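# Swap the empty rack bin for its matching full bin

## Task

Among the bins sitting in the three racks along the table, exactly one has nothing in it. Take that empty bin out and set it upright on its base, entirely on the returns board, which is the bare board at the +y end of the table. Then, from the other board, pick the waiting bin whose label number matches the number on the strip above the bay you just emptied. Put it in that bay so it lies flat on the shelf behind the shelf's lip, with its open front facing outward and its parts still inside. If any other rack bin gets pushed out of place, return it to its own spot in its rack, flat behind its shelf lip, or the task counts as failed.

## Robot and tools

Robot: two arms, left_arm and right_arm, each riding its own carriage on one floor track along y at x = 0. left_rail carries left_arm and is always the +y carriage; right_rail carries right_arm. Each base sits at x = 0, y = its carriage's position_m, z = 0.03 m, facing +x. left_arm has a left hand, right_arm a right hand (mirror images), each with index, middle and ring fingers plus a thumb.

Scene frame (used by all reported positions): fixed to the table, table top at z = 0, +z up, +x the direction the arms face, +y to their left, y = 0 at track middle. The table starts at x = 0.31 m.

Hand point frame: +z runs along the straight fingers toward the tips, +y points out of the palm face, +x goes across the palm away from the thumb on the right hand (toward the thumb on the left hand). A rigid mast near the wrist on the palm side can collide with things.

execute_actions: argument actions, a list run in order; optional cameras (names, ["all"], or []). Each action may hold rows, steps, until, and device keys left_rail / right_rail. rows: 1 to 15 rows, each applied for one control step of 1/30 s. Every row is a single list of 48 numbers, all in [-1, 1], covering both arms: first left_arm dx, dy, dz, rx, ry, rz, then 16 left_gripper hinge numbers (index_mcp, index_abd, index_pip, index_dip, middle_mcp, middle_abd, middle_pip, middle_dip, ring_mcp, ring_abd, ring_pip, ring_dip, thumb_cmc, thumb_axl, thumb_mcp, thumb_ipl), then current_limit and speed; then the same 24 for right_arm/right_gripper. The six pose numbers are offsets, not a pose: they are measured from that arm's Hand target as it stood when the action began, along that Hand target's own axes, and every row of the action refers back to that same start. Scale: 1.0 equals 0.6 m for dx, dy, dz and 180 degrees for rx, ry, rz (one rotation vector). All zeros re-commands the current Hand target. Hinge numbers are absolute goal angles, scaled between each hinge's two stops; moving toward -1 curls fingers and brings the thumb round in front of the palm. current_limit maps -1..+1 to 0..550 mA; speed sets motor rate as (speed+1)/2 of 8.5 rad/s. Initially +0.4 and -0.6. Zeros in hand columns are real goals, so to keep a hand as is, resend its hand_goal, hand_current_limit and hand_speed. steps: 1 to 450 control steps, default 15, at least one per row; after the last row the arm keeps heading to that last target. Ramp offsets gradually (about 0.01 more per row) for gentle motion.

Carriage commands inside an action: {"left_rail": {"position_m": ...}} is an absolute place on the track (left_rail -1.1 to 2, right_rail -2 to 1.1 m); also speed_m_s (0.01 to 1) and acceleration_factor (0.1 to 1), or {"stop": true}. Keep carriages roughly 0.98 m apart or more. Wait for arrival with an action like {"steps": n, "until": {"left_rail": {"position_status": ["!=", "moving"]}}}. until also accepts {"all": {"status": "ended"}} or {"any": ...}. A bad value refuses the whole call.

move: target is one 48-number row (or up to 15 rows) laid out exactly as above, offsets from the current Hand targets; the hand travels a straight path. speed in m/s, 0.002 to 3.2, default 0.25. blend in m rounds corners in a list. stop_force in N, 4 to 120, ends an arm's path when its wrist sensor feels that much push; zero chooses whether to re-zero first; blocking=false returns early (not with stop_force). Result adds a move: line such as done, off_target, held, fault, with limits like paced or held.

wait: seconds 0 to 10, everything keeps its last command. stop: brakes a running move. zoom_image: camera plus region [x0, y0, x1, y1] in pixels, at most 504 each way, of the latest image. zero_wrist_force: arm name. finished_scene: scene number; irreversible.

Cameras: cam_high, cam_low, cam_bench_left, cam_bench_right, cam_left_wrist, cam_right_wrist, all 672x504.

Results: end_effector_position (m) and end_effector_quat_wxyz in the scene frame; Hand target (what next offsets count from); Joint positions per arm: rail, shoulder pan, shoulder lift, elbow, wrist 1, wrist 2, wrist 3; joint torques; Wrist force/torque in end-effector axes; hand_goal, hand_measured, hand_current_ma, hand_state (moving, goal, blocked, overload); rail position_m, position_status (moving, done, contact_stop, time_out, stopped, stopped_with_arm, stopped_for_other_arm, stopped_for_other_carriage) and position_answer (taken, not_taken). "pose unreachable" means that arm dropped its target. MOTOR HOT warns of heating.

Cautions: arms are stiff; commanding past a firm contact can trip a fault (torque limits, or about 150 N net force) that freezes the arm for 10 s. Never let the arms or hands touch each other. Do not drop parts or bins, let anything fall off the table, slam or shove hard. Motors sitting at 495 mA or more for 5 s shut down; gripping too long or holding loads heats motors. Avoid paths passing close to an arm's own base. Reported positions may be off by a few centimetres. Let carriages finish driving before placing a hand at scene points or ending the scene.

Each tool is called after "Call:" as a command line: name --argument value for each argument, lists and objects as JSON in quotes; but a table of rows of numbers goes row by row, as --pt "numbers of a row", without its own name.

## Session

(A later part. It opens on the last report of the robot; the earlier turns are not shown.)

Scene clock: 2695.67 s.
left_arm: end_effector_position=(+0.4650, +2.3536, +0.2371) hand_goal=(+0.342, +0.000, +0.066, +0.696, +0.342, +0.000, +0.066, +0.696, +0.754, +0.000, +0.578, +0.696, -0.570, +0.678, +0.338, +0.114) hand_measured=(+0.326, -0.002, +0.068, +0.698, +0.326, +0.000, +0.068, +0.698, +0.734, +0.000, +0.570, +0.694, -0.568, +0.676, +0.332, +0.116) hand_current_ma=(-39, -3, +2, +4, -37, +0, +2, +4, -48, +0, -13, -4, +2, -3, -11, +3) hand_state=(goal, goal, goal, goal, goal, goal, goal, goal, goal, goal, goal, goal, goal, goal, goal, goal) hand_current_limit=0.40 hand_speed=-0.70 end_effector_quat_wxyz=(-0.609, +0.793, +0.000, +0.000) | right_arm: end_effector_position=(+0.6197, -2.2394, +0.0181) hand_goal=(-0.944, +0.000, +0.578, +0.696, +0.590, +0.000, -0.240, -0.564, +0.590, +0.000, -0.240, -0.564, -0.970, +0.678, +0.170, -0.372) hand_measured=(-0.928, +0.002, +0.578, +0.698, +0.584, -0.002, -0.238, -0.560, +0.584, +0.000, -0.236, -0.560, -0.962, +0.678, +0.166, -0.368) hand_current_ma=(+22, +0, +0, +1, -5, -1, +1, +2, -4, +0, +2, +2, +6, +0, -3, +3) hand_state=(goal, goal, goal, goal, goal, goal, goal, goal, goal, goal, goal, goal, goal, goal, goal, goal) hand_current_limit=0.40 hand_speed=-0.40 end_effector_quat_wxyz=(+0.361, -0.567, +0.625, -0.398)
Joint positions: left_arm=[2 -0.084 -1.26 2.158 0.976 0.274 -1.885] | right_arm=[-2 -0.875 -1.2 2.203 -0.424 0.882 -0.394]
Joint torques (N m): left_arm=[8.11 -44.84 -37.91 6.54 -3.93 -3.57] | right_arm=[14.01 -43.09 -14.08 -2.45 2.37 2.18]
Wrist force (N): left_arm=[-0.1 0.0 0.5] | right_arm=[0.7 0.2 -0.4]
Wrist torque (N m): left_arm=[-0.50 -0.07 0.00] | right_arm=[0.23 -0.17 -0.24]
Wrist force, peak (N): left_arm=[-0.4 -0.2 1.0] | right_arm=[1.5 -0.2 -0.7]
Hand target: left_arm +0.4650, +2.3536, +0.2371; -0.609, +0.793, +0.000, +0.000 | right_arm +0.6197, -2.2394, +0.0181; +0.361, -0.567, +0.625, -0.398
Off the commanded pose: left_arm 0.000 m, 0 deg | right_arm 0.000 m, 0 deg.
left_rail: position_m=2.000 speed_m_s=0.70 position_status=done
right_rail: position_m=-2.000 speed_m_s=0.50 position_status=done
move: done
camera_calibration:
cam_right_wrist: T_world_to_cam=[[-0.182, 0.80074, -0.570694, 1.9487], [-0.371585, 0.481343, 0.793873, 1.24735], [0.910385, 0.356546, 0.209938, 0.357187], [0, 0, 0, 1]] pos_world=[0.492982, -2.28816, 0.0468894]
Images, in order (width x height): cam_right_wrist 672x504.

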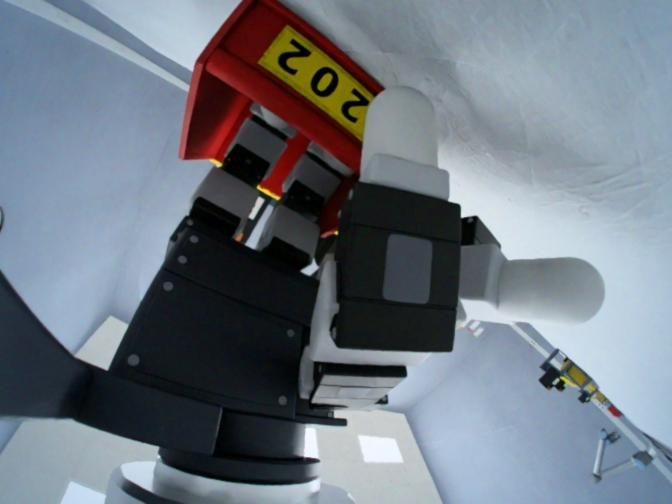

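Call:
execute_actions --actions '[{"rows":[[0,0,0,0,0,0,0.342,0,0.0657,0.696,0.342,0,0.0657,0.696,0.754,0,0.577,0.696,-0.571,0.677,0.337,0.1135,0.4,-0.7,0,0,0,0,0,0,-0.945,0,0.577,0.696,0.45,0,-0.241,-0.565,0.45,0,-0.241,-0.565,-0.971,0.677,-0.28,-0.1,0.2,-0.7]],"steps":45},{"rows":[[0,0,0,0,0,0,0.342,0,0.0657,0.696,0.342,0,0.0657,0.696,0.754,0,0.577,0.696,-0.571,0.677,0.337,0.1135,0.4,-0.7,0,0,0,0,0,0,-0.945,0,0.577,0.696,0.2,0,-0.241,-0.565,0.2,0,-0.241,-0.565,-0.971,0.677,-0.6,0.005,0.7,-0.7]],"steps":45}]' --cameras '["cam_right_wrist"]'

Call:
zoom_image --camera "cam_right_wrist" --region '[150, 0, 510, 300]'

Scene clock: 2711.40 s.
left_arm: end_effector_position=(+0.4650, +2.3536, +0.2371) hand_goal=(+0.342, +0.000, +0.066, +0.696, +0.342, +0.000, +0.066, +0.696, +0.754, +0.000, +0.578, +0.696, -0.570, +0.678, +0.338, +0.114) hand_measured=(+0.326, -0.002, +0.068, +0.698, +0.326, +0.000, +0.068, +0.698, +0.734, +0.000, +0.570, +0.694, -0.568, +0.676, +0.332, +0.116) hand_current_ma=(-39, -3, +2, +4, -37, +0, +2, +4, -48, +0, -13, -4, +2, -3, -11, +3) hand_state=(goal, goal, goal, goal, goal, goal, goal, goal, goal, goal, goal, goal, goal, goal, goal, goal) hand_current_limit=0.40 hand_speed=-0.70 end_effector_quat_wxyz=(-0.609, +0.793, +0.000, +0.000) | right_arm: end_effector_position=(+0.6197, -2.2394, +0.0181) hand_goal=(-0.944, +0.000, +0.578, +0.696, +0.200, +0.000, -0.240, -0.564, +0.200, +0.000, -0.240, -0.564, -0.970, +0.678, -0.600, +0.006) hand_measured=(-0.928, +0.002, +0.578, +0.698, +0.528, -0.002, -0.222, -0.560, +0.528, +0.000, -0.220, -0.560, -0.962, +0.682, -0.224, +0.024) hand_current_ma=(+22, +0, +0, +1, +468, -1, +21, +2, +468, +0, +25, +2, +7, +3, +468, +33) hand_state=(goal, goal, goal, goal, blocked, goal, goal, goal, blocked, goal, goal, goal, goal, goal, blocked, goal) hand_current_limit=0.70 hand_speed=-0.70 end_effector_quat_wxyz=(+0.361, -0.567, +0.625, -0.398)
Joint positions: left_arm=[2 -0.084 -1.26 2.158 0.976 0.274 -1.885] | right_arm=[-2 -0.875 -1.2 2.203 -0.424 0.882 -0.394]
Joint torques (N m): left_arm=[7.06 -45.82 -37.39 6.62 -3.84 -3.58] | right_arm=[10.99 -42.98 -15.76 5.39 2.29 1.96]
Wrist force (N): left_arm=[-0.2 -0.4 0.4] | right_arm=[-0.6 -13.2 -14.7]
Wrist torque (N m): left_arm=[-0.53 -0.06 -0.01] | right_arm=[1.45 0.40 -0.92]
Wrist force, peak (N): left_arm=[-1.0 0.0 0.5] | right_arm=[-0.7 -13.6 -14.9]
Hand target: left_arm +0.4650, +2.3536, +0.2371; -0.609, +0.793, +0.000, +0.000 | right_arm +0.6197, -2.2394, +0.0181; +0.361, -0.567, +0.625, -0.398
Off the commanded pose: left_arm 0.000 m, 0 deg | right_arm 0.000 m, 0 deg.
left_rail: position_m=2.000 speed_m_s=0.70 position_status=done
right_rail: position_m=-2.000 speed_m_s=0.50 position_status=done
camera_calibration:
cam_right_wrist: T_world_to_cam=[[-0.182, 0.80074, -0.570694, 1.9487], [-0.371585, 0.481343, 0.793873, 1.24735], [0.910385, 0.356546, 0.209938, 0.357187], [0, 0, 0, 1]] pos_world=[0.492982, -2.28816, 0.0468894]
Images, in order (width x height): cam_right_wrist 672x504.

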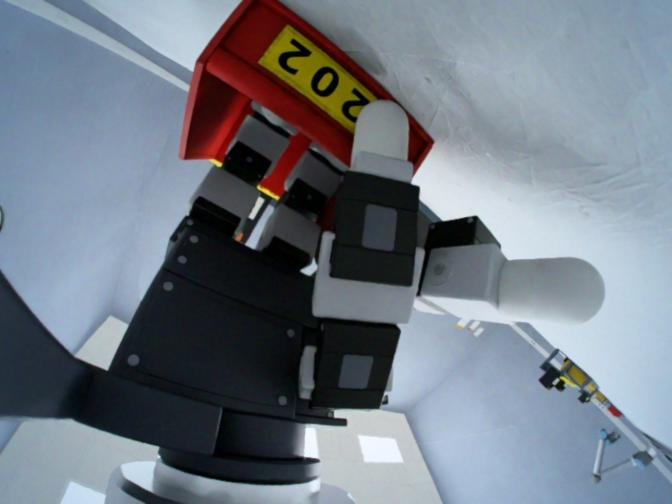

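Scaled by 1.400 from the camera's 672x504 image, which has a finer 960x720 frame.

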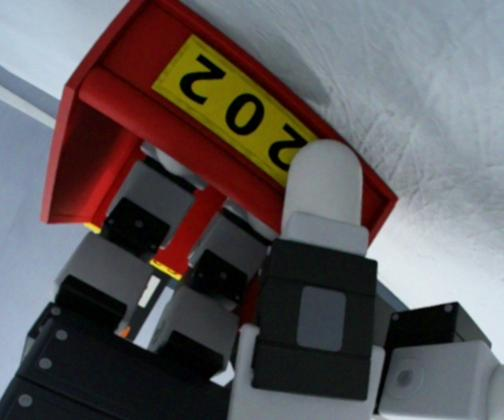

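Call:
execute_actions --actions '[{"rows":[[0,0,0,0,0,0,0.342,0,0.0657,0.696,0.342,0,0.0657,0.696,0.754,0,0.577,0.696,-0.571,0.677,0.337,0.1135,0.4,-0.7,0,0,0,0,0,0,-0.945,0,0.577,0.696,0.589,0,-0.241,-0.565,0.589,0,-0.241,-0.565,-0.971,0.677,0.0,-0.2,0.3,-0.7]],"steps":40}]'

Call:
move --target '[0,0,0,0,0,0,0.342,0,0.0657,0.696,0.342,0,0.0657,0.696,0.754,0,0.577,0.696,-0.571,0.677,0.337,0.1135,0.4,-0.7,0,-0.0076,-0.0035,0,0,0,-0.945,0,0.577,0.696,0.589,0,-0.241,-0.565,0.589,0,-0.241,-0.565,-0.971,0.677,0.0,-0.2,0.3,-0.7]' --speed 0.03

Call:
execute_actions --actions '[{"rows":[[0,0,0,0,0,0,0.342,0,0.0657,0.696,0.342,0,0.0657,0.696,0.754,0,0.577,0.696,-0.571,0.677,0.337,0.1135,0.4,-0.7,0,0,0,0,0,0,-0.945,0,0.577,0.696,0.589,0,-0.153,-0.391,0.589,0,-0.153,-0.391,-0.971,0.677,-0.15,-0.15,0.3,-0.7]],"steps":30},{"rows":[[0,0,0,0,0,0,0.342,0,0.0657,0.696,0.342,0,0.0657,0.696,0.754,0,0.577,0.696,-0.571,0.677,0.337,0.1135,0.4,-0.7,0,0,0,0,0,0,-0.945,0,0.577,0.696,0.2,0,-0.153,-0.391,0.2,0,-0.153,-0.391,-0.971,0.677,-0.6,0.005,0.7,-0.7]],"steps":60}]' --cameras '["cam_right_wrist"]'

Call:
zoom_image --camera "cam_right_wrist" --region '[150, 0, 510, 300]'

Scene clock: 2774.57 s.
left_arm: end_effector_position=(+0.4650, +2.3536, +0.2371) hand_goal=(+0.342, +0.000, +0.066, +0.696, +0.342, +0.000, +0.066, +0.696, +0.754, +0.000, +0.578, +0.696, -0.570, +0.678, +0.338, +0.114) hand_measured=(+0.326, -0.002, +0.068, +0.698, +0.326, +0.000, +0.068, +0.698, +0.734, +0.000, +0.570, +0.694, -0.568, +0.676, +0.332, +0.116) hand_current_ma=(-39, -3, +2, +4, -37, +0, +2, +4, -48, +0, -13, -4, +2, -3, -11, +3) hand_state=(goal, goal, goal, goal, goal, goal, goal, goal, goal, goal, goal, goal, goal, goal, goal, goal) hand_current_limit=0.40 hand_speed=-0.70 end_effector_quat_wxyz=(-0.609, +0.793, +0.000, +0.000) | right_arm: end_effector_position=(+0.6197, -2.2394, +0.0181) hand_goal=(-0.944, +0.000, +0.578, +0.696, +0.590, +0.000, -0.240, -0.564, +0.590, +0.000, -0.240, -0.564, -0.970, +0.678, +0.000, -0.200) hand_measured=(-0.928, +0.002, +0.578, +0.698, +0.574, +0.000, -0.238, -0.560, +0.576, +0.002, -0.236, -0.560, -0.962, +0.682, -0.002, -0.196) hand_current_ma=(+22, +0, +0, +1, -20, +0, +2, +2, -17, +0, +2, +2, +7, +4, -2, +3) hand_state=(goal, goal, goal, goal, goal, goal, goal, goal, goal, goal, goal, goal, goal, goal, goal, goal) hand_current_limit=0.30 hand_speed=-0.70 end_effector_quat_wxyz=(+0.361, -0.567, +0.625, -0.398)
Joint positions: left_arm=[2 -0.084 -1.26 2.158 0.976 0.274 -1.885] | right_arm=[-2 -0.875 -1.2 2.203 -0.424 0.882 -0.394]
Joint torques (N m): left_arm=[8.12 -45.35 -38.19 6.62 -3.66 -3.69] | right_arm=[6.42 -47.33 -17.82 -2.48 1.78 1.99]
Wrist force (N): left_arm=[-0.4 -0.4 0.5] | right_arm=[0.5 0.3 -0.3]
Wrist torque (N m): left_arm=[-0.54 -0.03 -0.03] | right_arm=[0.22 -0.19 -0.26]
Wrist force, peak (N): left_arm=[-0.5 -0.4 0.9] | right_arm=[-0.9 -13.7 -14.9]
Hand target: left_arm +0.4650, +2.3536, +0.2371; -0.609, +0.793, +0.000, +0.000 | right_arm +0.6197, -2.2394, +0.0181; +0.361, -0.567, +0.625, -0.398
Off the commanded pose: left_arm 0.000 m, 0 deg | right_arm 0.000 m, 0 deg.
left_rail: position_m=2.000 speed_m_s=0.70 position_status=done
right_rail: position_m=-2.000 speed_m_s=0.50 position_status=done

Scene clock: 2775.33 s.
left_arm: end_effector_position=(+0.4650, +2.3536, +0.2371) hand_goal=(+0.342, +0.000, +0.066, +0.696, +0.342, +0.000, +0.066, +0.696, +0.754, +0.000, +0.578, +0.696, -0.570, +0.678, +0.338, +0.114) hand_measured=(+0.326, -0.002, +0.068, +0.698, +0.326, +0.000, +0.068, +0.698, +0.734, +0.000, +0.570, +0.694, -0.568, +0.676, +0.332, +0.116) hand_current_ma=(-39, -3, +2, +4, -37, +0, +2, +4, -48, +0, -13, -4, +2, -3, -11, +3) hand_state=(goal, goal, goal, goal, goal, goal, goal, goal, goal, goal, goal, goal, goal, goal, goal, goal) hand_current_limit=0.40 hand_speed=-0.70 end_effector_quat_wxyz=(-0.609, +0.793, +0.000, +0.000) | right_arm: end_effector_position=(+0.6197, -2.2394, +0.0230) hand_goal=(-0.944, +0.000, +0.578, +0.696, +0.590, +0.000, -0.240, -0.564, +0.590, +0.000, -0.240, -0.564, -0.970, +0.678, +0.000, -0.200) hand_measured=(-0.928, +0.002, +0.578, +0.698, +0.574, +0.000, -0.238, -0.560, +0.576, +0.002, -0.236, -0.560, -0.962, +0.682, -0.002, -0.196) hand_current_ma=(+22, +0, +0, +1, -20, +0, +2, +2, -17, +0, +2, +2, +7, +4, -2, +3) hand_state=(goal, goal, goal, goal, goal, goal, goal, goal, goal, goal, goal, goal, goal, goal, goal, goal) hand_current_limit=0.30 hand_speed=-0.70 end_effector_quat_wxyz=(+0.361, -0.567, +0.625, -0.398)
Joint positions: left_arm=[2 -0.084 -1.26 2.158 0.976 0.274 -1.885] | right_arm=[-2 -0.875 -1.208 2.202 -0.414 0.882 -0.394]
Joint torques (N m): left_arm=[7.94 -44.83 -37.79 6.51 -3.82 -3.75] | right_arm=[14.07 -66.59 -31.84 4.65 2.2 1.85]
Wrist force (N): left_arm=[-0.4 -0.1 0.6] | right_arm=[0.2 0.6 -0.5]
Wrist torque (N m): left_arm=[-0.52 -0.02 -0.03] | right_arm=[0.27 -0.15 -0.26]
Wrist force, peak (N): left_arm=[-0.5 -0.2 0.9] | right_arm=[0.5 0.4 -0.6]
Hand target: left_arm +0.4650, +2.3536, +0.2371; -0.609, +0.793, +0.000, +0.000 | right_arm +0.6197, -2.2394, +0.0231; +0.361, -0.567, +0.625, -0.398
Off the commanded pose: left_arm 0.000 m, 0 deg | right_arm 0.000 m, 0 deg.
left_rail: position_m=2.000 speed_m_s=0.70 position_status=done
right_rail: position_m=-2.000 speed_m_s=0.50 position_status=done
move: done

Scene clock: 2778.53 s.
left_arm: end_effector_position=(+0.4650, +2.3536, +0.2371) hand_goal=(+0.342, +0.000, +0.066, +0.696, +0.342, +0.000, +0.066, +0.696, +0.754, +0.000, +0.578, +0.696, -0.570, +0.678, +0.338, +0.114) hand_measured=(+0.326, -0.002, +0.068, +0.698, +0.326, +0.000, +0.068, +0.698, +0.734, +0.000, +0.570, +0.694, -0.568, +0.676, +0.332, +0.116) hand_current_ma=(-39, -3, +2, +4, -37, +0, +2, +4, -48, +0, -13, -4, +2, -3, -11, +3) hand_state=(goal, goal, goal, goal, goal, goal, goal, goal, goal, goal, goal, goal, goal, goal, goal, goal) hand_current_limit=0.40 hand_speed=-0.70 end_effector_quat_wxyz=(-0.609, +0.793, +0.000, +0.000) | right_arm: end_effector_position=(+0.6197, -2.2394, +0.0231) hand_goal=(-0.944, +0.000, +0.578, +0.696, +0.200, +0.000, -0.152, -0.390, +0.200, +0.000, -0.152, -0.390, -0.970, +0.678, -0.600, +0.006) hand_measured=(-0.928, +0.002, +0.578, +0.698, +0.416, +0.000, -0.132, -0.392, +0.416, +0.002, -0.130, -0.392, -0.956, +0.688, -0.248, +0.026) hand_current_ma=(+22, +0, +0, +1, +468, +0, +27, -1, +467, +1, +32, -1, +17, +12, +467, +41) hand_state=(goal, goal, goal, goal, blocked, goal, blocked, goal, blocked, goal, blocked, goal, goal, goal, blocked, goal) hand_current_limit=0.70 hand_speed=-0.70 end_effector_quat_wxyz=(+0.361, -0.567, +0.625, -0.398)
Joint positions: left_arm=[2 -0.084 -1.26 2.158 0.976 0.274 -1.885] | right_arm=[-2 -0.875 -1.208 2.202 -0.414 0.882 -0.394]
Joint torques (N m): left_arm=[8.17 -44.88 -37.55 6.56 -3.83 -3.56] | right_arm=[12.4 -31.54 -14.27 1.51 0.35 -0.48]
Wrist force (N): left_arm=[-0.4 -0.3 0.5] | right_arm=[-0.8 -11.9 -11.5]
Wrist torque (N m): left_arm=[-0.53 -0.03 -0.03] | right_arm=[1.45 0.26 -0.93]
Wrist force, peak (N): left_arm=[-0.4 -0.3 1.1] | right_arm=[-1.1 -12.1 -11.8]
Hand target: left_arm +0.4650, +2.3536, +0.2371; -0.609, +0.793, +0.000, +0.000 | right_arm +0.6197, -2.2394, +0.0231; +0.361, -0.567, +0.625, -0.398
Off the commanded pose: left_arm 0.000 m, 0 deg | right_arm 0.000 m, 0 deg.
left_rail: position_m=2.000 speed_m_s=0.70 position_status=done
right_rail: position_m=-2.000 speed_m_s=0.50 position_status=done
camera_calibration:
cam_right_wrist: T_world_to_cam=[[-0.182, 0.80074, -0.570694, 1.95155], [-0.371585, 0.481343, 0.793873, 1.24338], [0.910385, 0.356546, 0.209938, 0.356137], [0, 0, 0, 1]] pos_world=[0.492982, -2.28816, 0.0518894]
Images, in order (width x height): cam_right_wrist 672x504.

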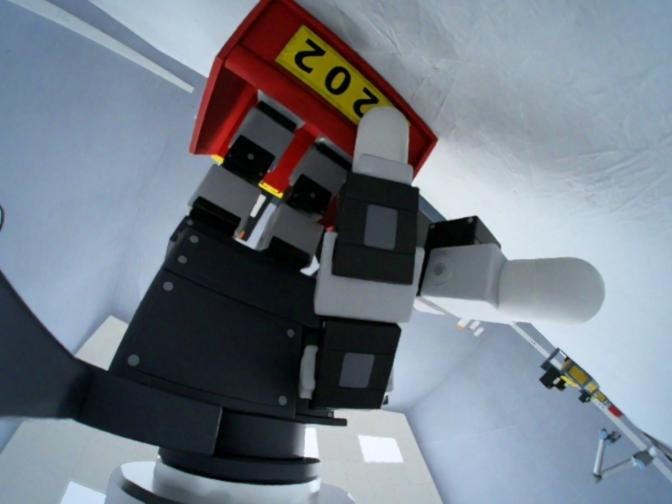

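Scaled by 1.400 from the camera's 672x504 image, which has a finer 960x720 frame.

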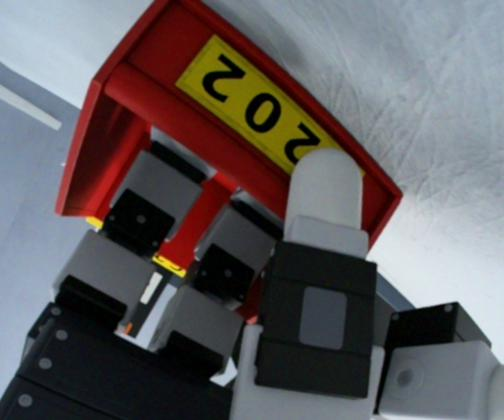

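Call:
move --target '[0,0,0,0,0,0,0.342,0,0.0657,0.696,0.342,0,0.0657,0.696,0.754,0,0.577,0.696,-0.571,0.677,0.337,0.1135,0.4,-0.7,0,-0.0302,-0.0141,0,0,0,-0.945,0,0.577,0.696,0.2,0,-0.153,-0.391,0.2,0,-0.153,-0.391,-0.971,0.677,-0.6,0.005,0.7,-0.7]' --speed 0.02 --cameras '["cam_right_wrist","cam_bench_right"]'

Call:
zoom_image --camera "cam_right_wrist" --region '[150, 0, 510, 300]'

Call:
zoom_image --camera "cam_bench_right" --region '[250, 270, 350, 370]'

Scene clock: 2788.73 s.
left_arm: end_effector_position=(+0.4650, +2.3536, +0.2371) hand_goal=(+0.342, +0.000, +0.066, +0.696, +0.342, +0.000, +0.066, +0.696, +0.754, +0.000, +0.578, +0.696, -0.570, +0.678, +0.338, +0.114) hand_measured=(+0.326, -0.002, +0.068, +0.698, +0.326, +0.000, +0.068, +0.698, +0.734, +0.000, +0.570, +0.694, -0.568, +0.676, +0.332, +0.116) hand_current_ma=(-39, -3, +2, +4, -37, +0, +2, +4, -48, +0, -13, -4, +2, -3, -11, +3) hand_state=(goal, goal, goal, goal, goal, goal, goal, goal, goal, goal, goal, goal, goal, goal, goal, goal) hand_current_limit=0.40 hand_speed=-0.70 end_effector_quat_wxyz=(-0.609, +0.793, +0.000, +0.000) | right_arm: end_effector_position=(+0.6197, -2.2394, +0.0430) hand_goal=(-0.944, +0.000, +0.578, +0.696, +0.200, +0.000, -0.152, -0.390, +0.200, +0.000, -0.152, -0.390, -0.970, +0.678, -0.600, +0.006) hand_measured=(-0.928, +0.002, +0.578, +0.698, +0.336, +0.000, -0.118, -0.384, +0.314, +0.002, -0.120, -0.392, -0.946, +0.696, -0.250, +0.048) hand_current_ma=(+22, +0, +0, +1, +467, +0, +58, +5, +370, +0, +51, +0, +37, +32, +467, +125) hand_state=(goal, goal, goal, goal, blocked, goal, blocked, goal, blocked, goal, blocked, goal, blocked, goal, blocked, blocked) hand_current_limit=0.70 hand_speed=-0.70 end_effector_quat_wxyz=(+0.361, -0.567, +0.625, -0.398)
Joint positions: left_arm=[2 -0.084 -1.26 2.158 0.976 0.274 -1.885] | right_arm=[-2 -0.875 -1.241 2.195 -0.373 0.882 -0.394]
Joint torques (N m): left_arm=[7.59 -45.06 -37.68 6.27 -3.71 -3.68] | right_arm=[7.76 -66.1 -34.09 4.66 -2.08 1.06]
Wrist force (N): left_arm=[-0.6 -0.1 0.5] | right_arm=[-0.5 1.2 0.9]
Wrist torque (N m): left_arm=[-0.51 0.00 -0.05] | right_arm=[0.20 -0.38 -0.29]
Wrist force, peak (N): left_arm=[-0.5 -0.1 0.9] | right_arm=[-1.0 -12.4 -12.1]
Hand target: left_arm +0.4650, +2.3536, +0.2371; -0.609, +0.793, +0.000, +0.000 | right_arm +0.6197, -2.2394, +0.0431; +0.361, -0.567, +0.625, -0.398
Off the commanded pose: left_arm 0.000 m, 0 deg | right_arm 0.000 m, 0 deg.
left_rail: position_m=2.000 speed_m_s=0.70 position_status=done
right_rail: position_m=-2.000 speed_m_s=0.50 position_status=done
move: done
camera_calibration:
cam_right_wrist: T_world_to_cam=[[-0.182031, 0.800778, -0.570631, 1.96301], [-0.371571, 0.481278, 0.793918, 1.22742], [0.910385, 0.356547, 0.209938, 0.351961], [0, 0, 0, 1]] pos_world=[0.492982, -2.28816, 0.0717897]
Images, in order (width x height): cam_bench_right 672x504, cam_right_wrist 672x504.

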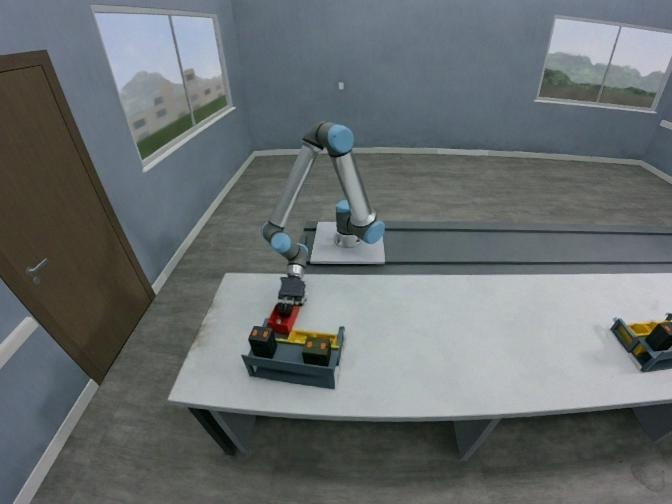

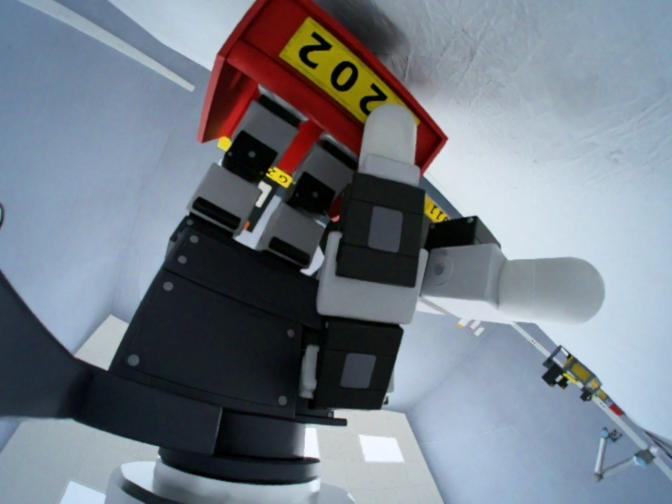

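Scaled by 1.400 from the camera's 672x504 image, which has a finer 960x720 frame.

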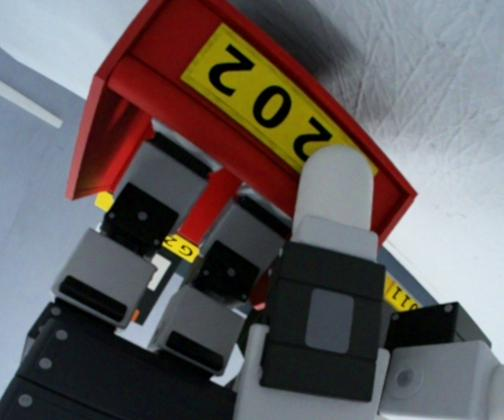

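Scaled by 5.040.

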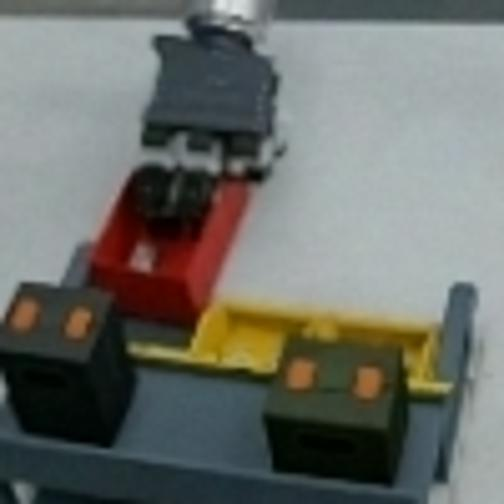

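Call:
move --target '[0,0,0,0,0,0,0.342,0,0.0657,0.696,0.342,0,0.0657,0.696,0.754,0,0.577,0.696,-0.571,0.677,0.337,0.1135,0.4,-0.7,0.0011,-0.0319,0.0684,0,0,0,-0.945,0,0.577,0.696,0.2,0,-0.153,-0.391,0.2,0,-0.153,-0.391,-0.971,0.677,-0.6,0.005,0.75,-0.7]' --speed 0.03 --stop_force 8 --cameras '["cam_right_wrist","cam_bench_right"]'

Call:
zoom_image --camera "cam_right_wrist" --region '[150, 0, 510, 300]'

Call:
zoom_image --camera "cam_bench_right" --region '[250, 270, 350, 370]'

Scene clock: 2818.03 s.
left_arm: end_effector_position=(+0.4650, +2.3536, +0.2371) hand_goal=(+0.342, +0.000, +0.066, +0.696, +0.342, +0.000, +0.066, +0.696, +0.754, +0.000, +0.578, +0.696, -0.570, +0.678, +0.338, +0.114) hand_measured=(+0.326, -0.002, +0.068, +0.698, +0.326, +0.000, +0.068, +0.698, +0.734, +0.000, +0.570, +0.694, -0.568, +0.676, +0.332, +0.116) hand_current_ma=(-39, -3, +2, +4, -37, +0, +2, +4, -48, +0, -13, -4, +2, -3, -11, +3) hand_state=(goal, goal, goal, goal, goal, goal, goal, goal, goal, goal, goal, goal, goal, goal, goal, goal) hand_current_limit=0.40 hand_speed=-0.70 end_effector_quat_wxyz=(-0.609, +0.793, +0.000, +0.000) | right_arm: end_effector_position=(+0.6647, -2.2445, +0.0431) hand_goal=(-0.944, +0.000, +0.578, +0.696, +0.200, +0.000, -0.152, -0.390, +0.200, +0.000, -0.152, -0.390, -0.970, +0.678, -0.600, +0.006) hand_measured=(-0.928, +0.002, +0.578, +0.698, +0.330, +0.000, -0.116, -0.380, +0.310, +0.002, -0.120, -0.388, -0.946, +0.698, -0.250, +0.052) hand_current_ma=(+22, +0, +0, +1, +449, +0, +62, +9, +351, +0, +54, +1, +37, +35, +481, +137) hand_state=(goal, goal, goal, goal, blocked, goal, blocked, goal, blocked, goal, blocked, goal, blocked, goal, blocked, blocked) hand_current_limit=0.75 hand_speed=-0.70 end_effector_quat_wxyz=(+0.361, -0.567, +0.625, -0.398)
Joint positions: left_arm=[2 -0.084 -1.26 2.158 0.976 0.274 -1.885] | right_arm=[-2 -0.812 -1.196 2.115 -0.366 0.934 -0.352]
Joint torques (N m): left_arm=[8.01 -44.78 -37.8 6.44 -3.89 -3.61] | right_arm=[12.82 -45.33 -36.99 3.87 2.77 1.84]
Wrist force (N): left_arm=[-0.4 -0.1 0.8] | right_arm=[-1.5 0.5 -2.1]
Wrist torque (N m): left_arm=[-0.53 -0.03 -0.03] | right_arm=[0.08 -0.22 -0.35]
Wrist force, peak (N): left_arm=[-0.7 -0.3 0.8] | right_arm=[-1.2 0.6 -2.6]
Hand target: left_arm +0.4650, +2.3536, +0.2371; -0.609, +0.793, +0.000, +0.000 | right_arm +0.6647, -2.2445, +0.0431; +0.361, -0.567, +0.625, -0.398
Off the commanded pose: left_arm 0.000 m, 0 deg | right_arm 0.000 m, 0 deg.
left_rail: position_m=2.000 speed_m_s=0.70 position_status=done
right_rail: position_m=-2.000 speed_m_s=0.50 position_status=done
move: done
camera_calibration:
cam_right_wrist: T_world_to_cam=[[-0.182, 0.80074, -0.570694, 1.97516], [-0.371585, 0.481343, 0.793873, 1.24663], [0.910385, 0.356546, 0.209938, 0.312754], [0, 0, 0, 1]] pos_world=[0.537982, -2.29316, 0.0718894]
Images, in order (width x height): cam_bench_right 672x504, cam_right_wrist 672x504.

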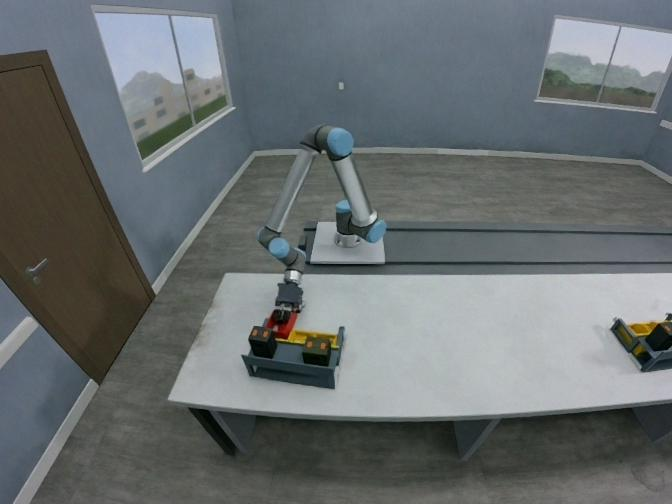

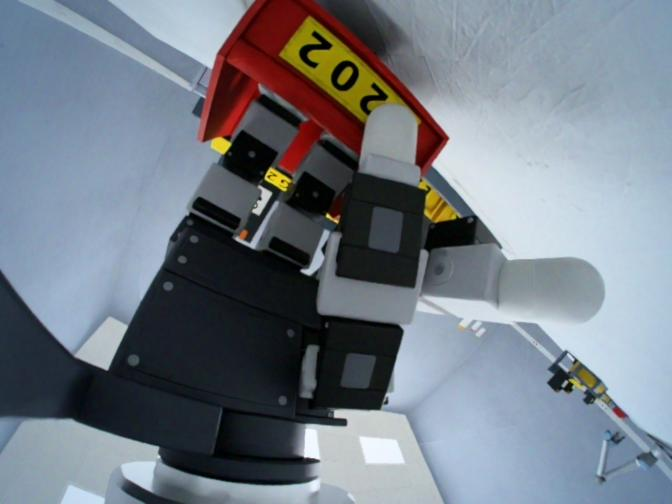

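Scaled by 1.400 from the camera's 672x504 image, which has a finer 960x720 frame.

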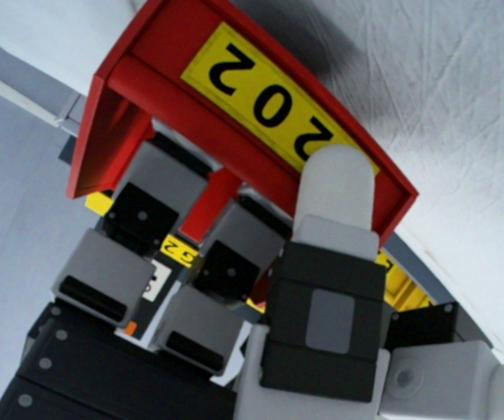

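Scaled by 5.040.

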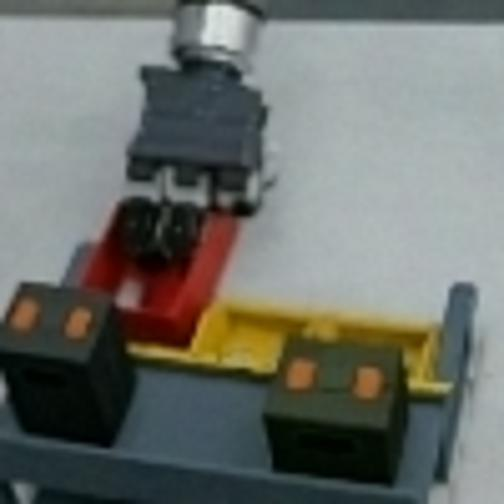

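Call:
move --target '[0,0,0,0,0,0,0.342,0,0.0657,0.696,0.342,0,0.0657,0.696,0.754,0,0.577,0.696,-0.571,0.677,0.337,0.1135,0.4,-0.7,-0.0005,-0.0318,0.0682,0,-0.0076,-0.0035,-0.945,0,0.577,0.696,0.2,0,-0.153,-0.391,0.2,0,-0.153,-0.391,-0.971,0.677,-0.6,0.005,0.75,-0.7]' --speed 0.03 --stop_force 8 --cameras '["cam_right_wrist","cam_bench_right"]'

Call:
zoom_image --camera "cam_right_wrist" --region '[150, 0, 510, 300]'

Call:
zoom_image --camera "cam_bench_right" --region '[250, 270, 350, 370]'

Scene clock: 2835.03 s.
left_arm: end_effector_position=(+0.4650, +2.3536, +0.2371) hand_goal=(+0.342, +0.000, +0.066, +0.696, +0.342, +0.000, +0.066, +0.696, +0.754, +0.000, +0.578, +0.696, -0.570, +0.678, +0.338, +0.114) hand_measured=(+0.326, -0.002, +0.068, +0.698, +0.326, +0.000, +0.068, +0.698, +0.734, +0.000, +0.570, +0.694, -0.568, +0.676, +0.332, +0.116) hand_current_ma=(-39, -3, +2, +4, -37, +0, +2, +4, -48, +0, -13, -4, +2, -3, -11, +3) hand_state=(goal, goal, goal, goal, goal, goal, goal, goal, goal, goal, goal, goal, goal, goal, goal, goal) hand_current_limit=0.40 hand_speed=-0.70 end_effector_quat_wxyz=(-0.609, +0.793, +0.000, +0.000) | right_arm: end_effector_position=(+0.7096, -2.2485, +0.0431) hand_goal=(-0.944, +0.000, +0.578, +0.696, +0.200, +0.000, -0.152, -0.390, +0.200, +0.000, -0.152, -0.390, -0.970, +0.678, -0.600, +0.006) hand_measured=(-0.928, +0.002, +0.578, +0.698, +0.330, +0.000, -0.116, -0.380, +0.300, +0.002, -0.120, -0.384, -0.946, +0.698, -0.250, +0.052) hand_current_ma=(+22, +0, +0, +1, +448, +0, +65, +9, +307, +0, +55, +4, +37, +35, +481, +137) hand_state=(goal, goal, goal, goal, blocked, goal, blocked, goal, blocked, goal, blocked, goal, blocked, goal, blocked, blocked) hand_current_limit=0.75 hand_speed=-0.70 end_effector_quat_wxyz=(-0.366, +0.575, -0.617, +0.393)
Joint positions: left_arm=[2 -0.084 -1.26 2.158 0.976 0.274 -1.885] | right_arm=[-2 -0.764 -1.143 2.026 -0.337 0.953 -0.338]
Joint torques (N m): left_arm=[7.42 -45.05 -37.94 6.54 -3.69 -3.63] | right_arm=[13.08 -49.51 -36.41 3.96 2.98 1.94]
Wrist force (N): left_arm=[-0.2 -0.4 0.9] | right_arm=[-0.6 -2.3 -4.2]
Wrist torque (N m): left_arm=[-0.59 -0.05 -0.01] | right_arm=[0.06 -0.18 -0.32]
Wrist force, peak (N): left_arm=[-0.8 0.1 0.8] | right_arm=[-0.8 -2.7 -4.8]
Hand target: left_arm +0.4650, +2.3536, +0.2371; -0.609, +0.793, +0.000, +0.000 | right_arm +0.7096, -2.2485, +0.0431; -0.366, +0.575, -0.617, +0.393
Off the commanded pose: left_arm 0.000 m, 0 deg | right_arm 0.000 m, 0 deg.
left_rail: position_m=2.000 speed_m_s=0.70 position_status=done
right_rail: position_m=-2.000 speed_m_s=0.50 position_status=done
move: done
camera_calibration:
cam_right_wrist: T_world_to_cam=[[-0.203009, 0.795755, -0.570581, 1.99032], [-0.384068, 0.471307, 0.793953, 1.25159], [0.90071, 0.380321, 0.209944, 0.333633], [0, 0, 0, 1]] pos_world=[0.58424, -2.30057, 0.0718899]
Images, in order (width x height): cam_bench_right 672x504, cam_right_wrist 672x504.

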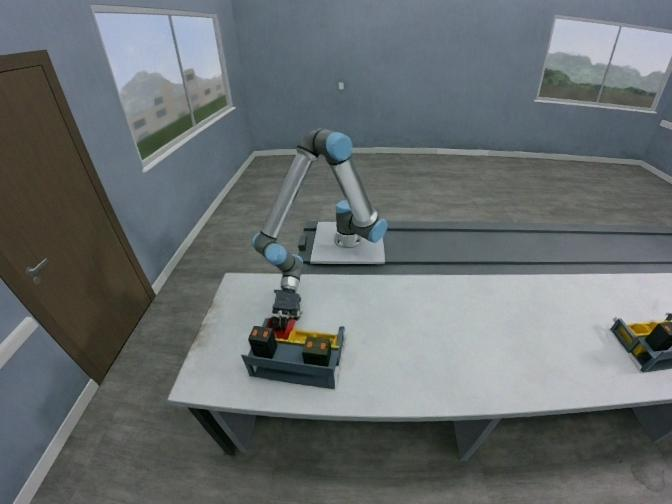

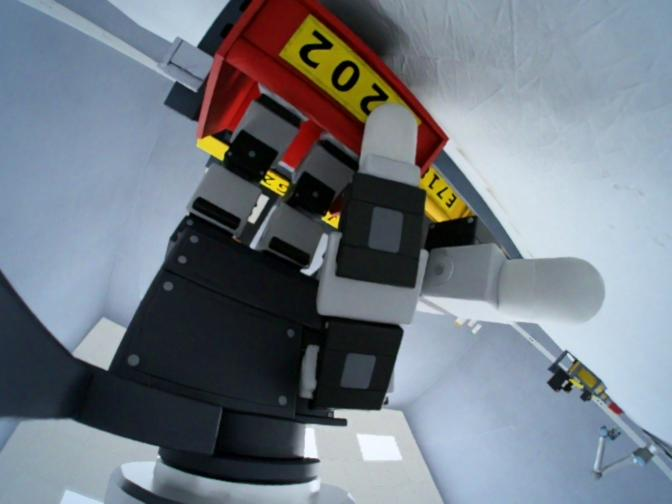

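Scaled by 1.400 from the camera's 672x504 image, which has a finer 960x720 frame.

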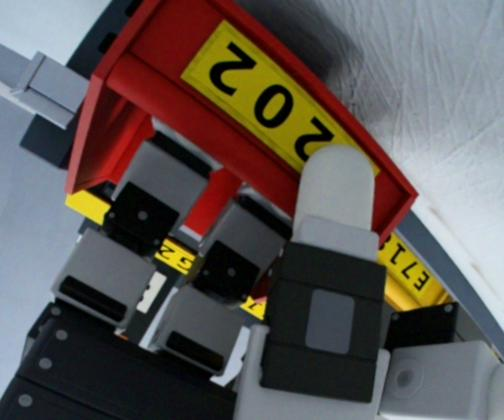

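Scaled by 5.040.

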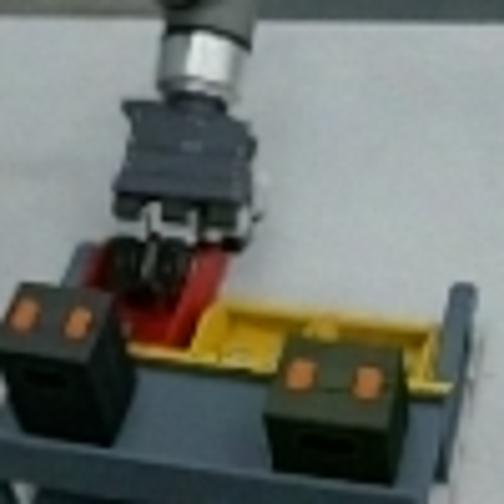

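Call:
move --target '[0,0,0,0,0,0,0.342,0,0.0657,0.696,0.342,0,0.0657,0.696,0.754,0,0.577,0.696,-0.571,0.677,0.337,0.1135,0.4,-0.7,0.0018,-0.0308,0.0502,0,0,0,-0.945,0,0.577,0.696,0.2,0,-0.153,-0.391,0.2,0,-0.153,-0.391,-0.971,0.677,-0.6,0.005,0.75,-0.7]' --speed 0.025 --stop_force 8 --cameras '["cam_right_wrist","cam_bench_right"]'

Call:
zoom_image --camera "cam_right_wrist" --region '[150, 0, 510, 300]'

Call:
zoom_image --camera "cam_bench_right" --region '[250, 270, 350, 370]'

Scene clock: 2851.53 s.
left_arm: end_effector_position=(+0.4650, +2.3536, +0.2371) hand_goal=(+0.342, +0.000, +0.066, +0.696, +0.342, +0.000, +0.066, +0.696, +0.754, +0.000, +0.578, +0.696, -0.570, +0.678, +0.338, +0.114) hand_measured=(+0.326, -0.002, +0.068, +0.698, +0.326, +0.000, +0.068, +0.698, +0.734, +0.000, +0.570, +0.694, -0.568, +0.676, +0.332, +0.116) hand_current_ma=(-39, -3, +2, +4, -37, +0, +2, +4, -48, +0, -13, -4, +2, -3, -11, +3) hand_state=(goal, goal, goal, goal, goal, goal, goal, goal, goal, goal, goal, goal, goal, goal, goal, goal) hand_current_limit=0.40 hand_speed=-0.70 end_effector_quat_wxyz=(-0.609, +0.793, +0.000, +0.000) | right_arm: end_effector_position=(+0.7446, -2.2521, +0.0471) hand_goal=(-0.944, +0.000, +0.578, +0.696, +0.200, +0.000, -0.152, -0.390, +0.200, +0.000, -0.152, -0.390, -0.970, +0.678, -0.600, +0.006) hand_measured=(-0.928, +0.002, +0.578, +0.698, +0.330, +0.000, -0.110, -0.380, +0.300, +0.002, -0.114, -0.378, -0.946, +0.700, -0.250, +0.054) hand_current_ma=(+22, +1, +0, +1, +448, +0, +81, +11, +305, +0, +69, +12, +37, +40, +481, +145) hand_state=(goal, goal, goal, goal, blocked, goal, blocked, goal, blocked, goal, blocked, goal, blocked, blocked, blocked, blocked) hand_current_limit=0.75 hand_speed=-0.70 end_effector_quat_wxyz=(-0.366, +0.575, -0.617, +0.393)
Joint positions: left_arm=[2 -0.084 -1.26 2.158 0.976 0.274 -1.885] | right_arm=[-2 -0.727 -1.112 1.959 -0.315 0.985 -0.315]
Joint torques (N m): left_arm=[7.98 -44.79 -37.61 6.37 -3.79 -3.61] | right_arm=[12.47 -58.47 -39.74 3.84 2.64 1.68]
Wrist force (N): left_arm=[-0.2 -0.2 0.5] | right_arm=[-0.6 2.1 -1.0]
Wrist torque (N m): left_arm=[-0.52 -0.05 -0.01] | right_arm=[0.15 -0.26 -0.17]
Wrist force, peak (N): left_arm=[-0.5 -0.2 1.0] | right_arm=[-0.9 -2.5 -5.0]
Hand target: left_arm +0.4650, +2.3536, +0.2371; -0.609, +0.793, +0.000, +0.000 | right_arm +0.7446, -2.2521, +0.0471; -0.366, +0.575, -0.617, +0.393
Off the commanded pose: left_arm 0.000 m, 0 deg | right_arm 0.000 m, 0 deg.
left_rail: position_m=2.000 speed_m_s=0.70 position_status=done
right_rail: position_m=-2.000 speed_m_s=0.50 position_status=done
move: done
camera_calibration:
cam_right_wrist: T_world_to_cam=[[-0.203009, 0.795755, -0.570581, 2.00257], [-0.384068, 0.471307, 0.793953, 1.26355], [0.90071, 0.380321, 0.209944, 0.302637], [0, 0, 0, 1]] pos_world=[0.61924, -2.30417, 0.0758899]
Images, in order (width x height): cam_bench_right 672x504, cam_right_wrist 672x504.

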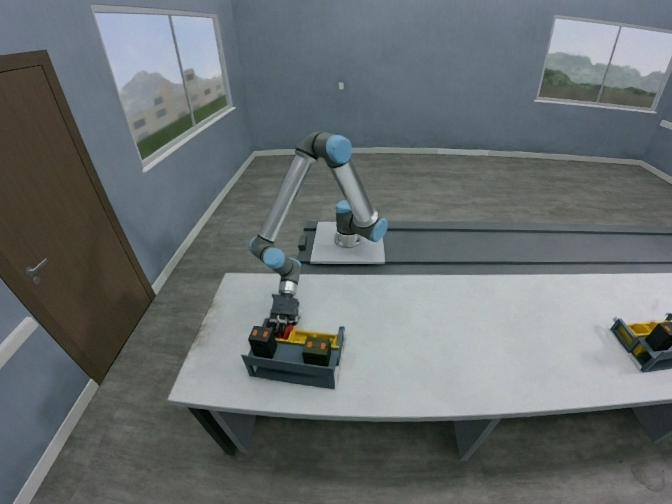

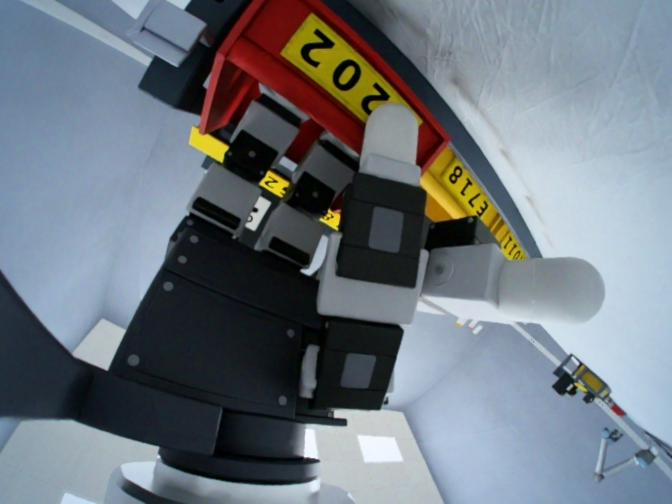

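Scaled by 1.400 from the camera's 672x504 image, which has a finer 960x720 frame.

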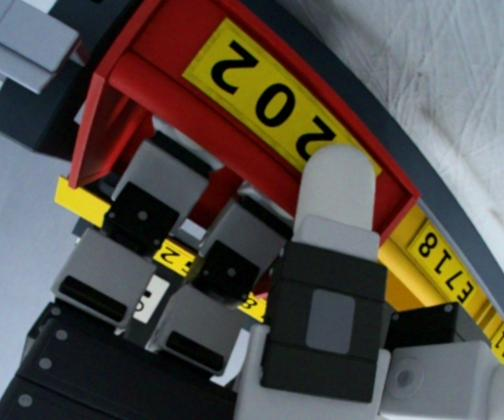

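Scaled by 5.040.

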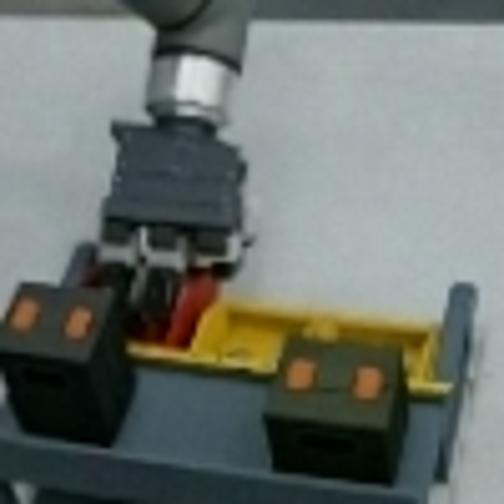

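Call:
move --target '[0,0,0,0,0,0,0.342,0,0.0657,0.696,0.342,0,0.0657,0.696,0.754,0,0.577,0.696,-0.571,0.677,0.337,0.1135,0.4,-0.7,0.0015,-0.0188,0.0366,0,0,0,-0.945,0,0.577,0.696,0.2,0,-0.153,-0.391,0.2,0,-0.153,-0.391,-0.971,0.677,-0.6,0.005,0.75,-0.7]' --speed 0.02 --stop_force 7 --cameras '["cam_right_wrist","cam_bench_right"]'

Call:
zoom_image --camera "cam_right_wrist" --region '[150, 0, 510, 300]'

Call:
zoom_image --camera "cam_bench_right" --region '[250, 270, 350, 370]'

Scene clock: 2868.73 s.
left_arm: end_effector_position=(+0.4650, +2.3536, +0.2371) hand_goal=(+0.342, +0.000, +0.066, +0.696, +0.342, +0.000, +0.066, +0.696, +0.754, +0.000, +0.578, +0.696, -0.570, +0.678, +0.338, +0.114) hand_measured=(+0.326, -0.002, +0.068, +0.698, +0.326, +0.000, +0.068, +0.698, +0.734, +0.000, +0.570, +0.694, -0.568, +0.676, +0.332, +0.116) hand_current_ma=(-39, -3, +2, +4, -37, +0, +2, +4, -48, +0, -13, -4, +2, -3, -11, +3) hand_state=(goal, goal, goal, goal, goal, goal, goal, goal, goal, goal, goal, goal, goal, goal, goal, goal) hand_current_limit=0.40 hand_speed=-0.70 end_effector_quat_wxyz=(-0.609, +0.793, +0.000, +0.000) | right_arm: end_effector_position=(+0.7691, -2.2548, +0.0480) hand_goal=(-0.944, +0.000, +0.578, +0.696, +0.200, +0.000, -0.152, -0.390, +0.200, +0.000, -0.152, -0.390, -0.970, +0.678, -0.600, +0.006) hand_measured=(-0.928, +0.002, +0.578, +0.698, +0.330, +0.000, -0.108, -0.380, +0.298, +0.002, -0.114, -0.376, -0.946, +0.700, -0.250, +0.054) hand_current_ma=(+22, +1, +0, +1, +448, +0, +82, +11, +294, +0, +70, +15, +37, +41, +481, +145) hand_state=(goal, goal, goal, goal, blocked, goal, blocked, goal, blocked, goal, blocked, goal, blocked, blocked, blocked, blocked) hand_current_limit=0.75 hand_speed=-0.70 end_effector_quat_wxyz=(-0.366, +0.575, -0.617, +0.393)
Joint positions: left_arm=[2 -0.084 -1.26 2.158 0.976 0.274 -1.885] | right_arm=[-2 -0.704 -1.086 1.91 -0.3 1.005 -0.301]
Joint torques (N m): left_arm=[7.96 -45 -38.14 6.45 -3.7 -3.9] | right_arm=[11.98 -60.07 -40.06 3.55 2.98 2.15]
Wrist force (N): left_arm=[-0.4 -0.2 0.5] | right_arm=[-0.6 2.2 -1.2]
Wrist torque (N m): left_arm=[-0.53 -0.02 -0.03] | right_arm=[0.22 -0.24 -0.13]
Wrist force, peak (N): left_arm=[-0.5 -0.2 1.0] | right_arm=[-0.6 2.9 -0.8]
Hand target: left_arm +0.4650, +2.3536, +0.2371; -0.609, +0.793, +0.000, +0.000 | right_arm +0.7691, -2.2548, +0.0480; -0.366, +0.575, -0.617, +0.393
Off the commanded pose: left_arm 0.000 m, 0 deg | right_arm 0.000 m, 0 deg.
left_rail: position_m=2.000 speed_m_s=0.70 position_status=done
right_rail: position_m=-2.000 speed_m_s=0.50 position_status=done
move: done
camera_calibration:
cam_right_wrist: T_world_to_cam=[[-0.203009, 0.795755, -0.570581, 2.01012], [-0.384068, 0.471307, 0.793953, 1.27347], [0.90071, 0.380321, 0.209944, 0.28137], [0, 0, 0, 1]] pos_world=[0.64374, -2.30677, 0.0767899]
Images, in order (width x height): cam_bench_right 672x504, cam_right_wrist 672x504.

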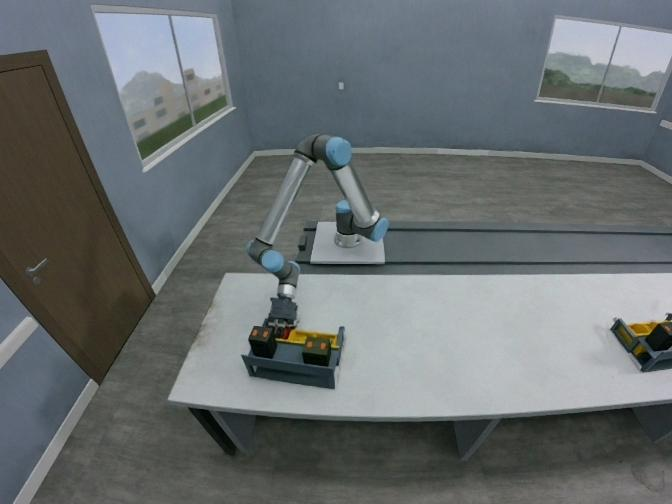

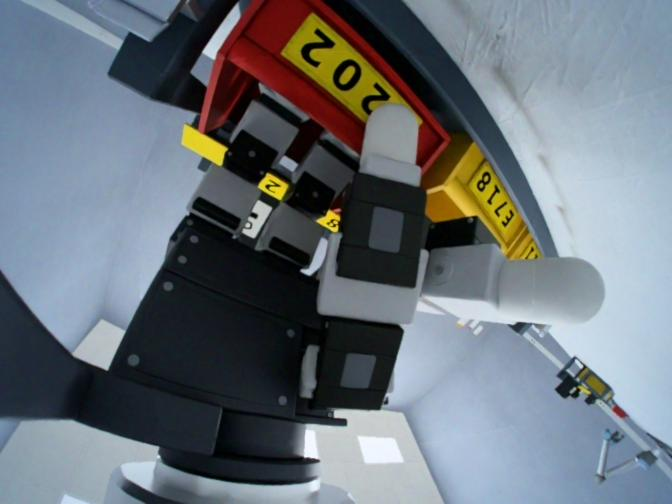

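Scaled by 1.400 from the camera's 672x504 image, which has a finer 960x720 frame.

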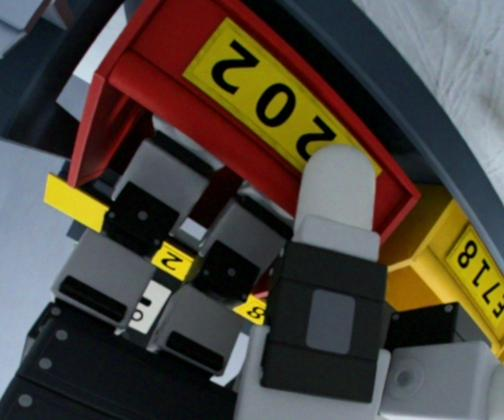

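Scaled by 5.040.

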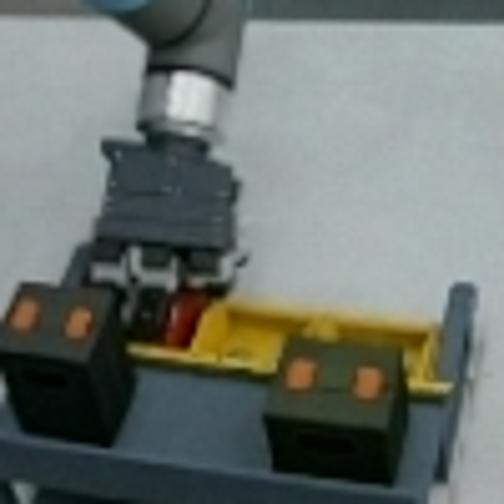

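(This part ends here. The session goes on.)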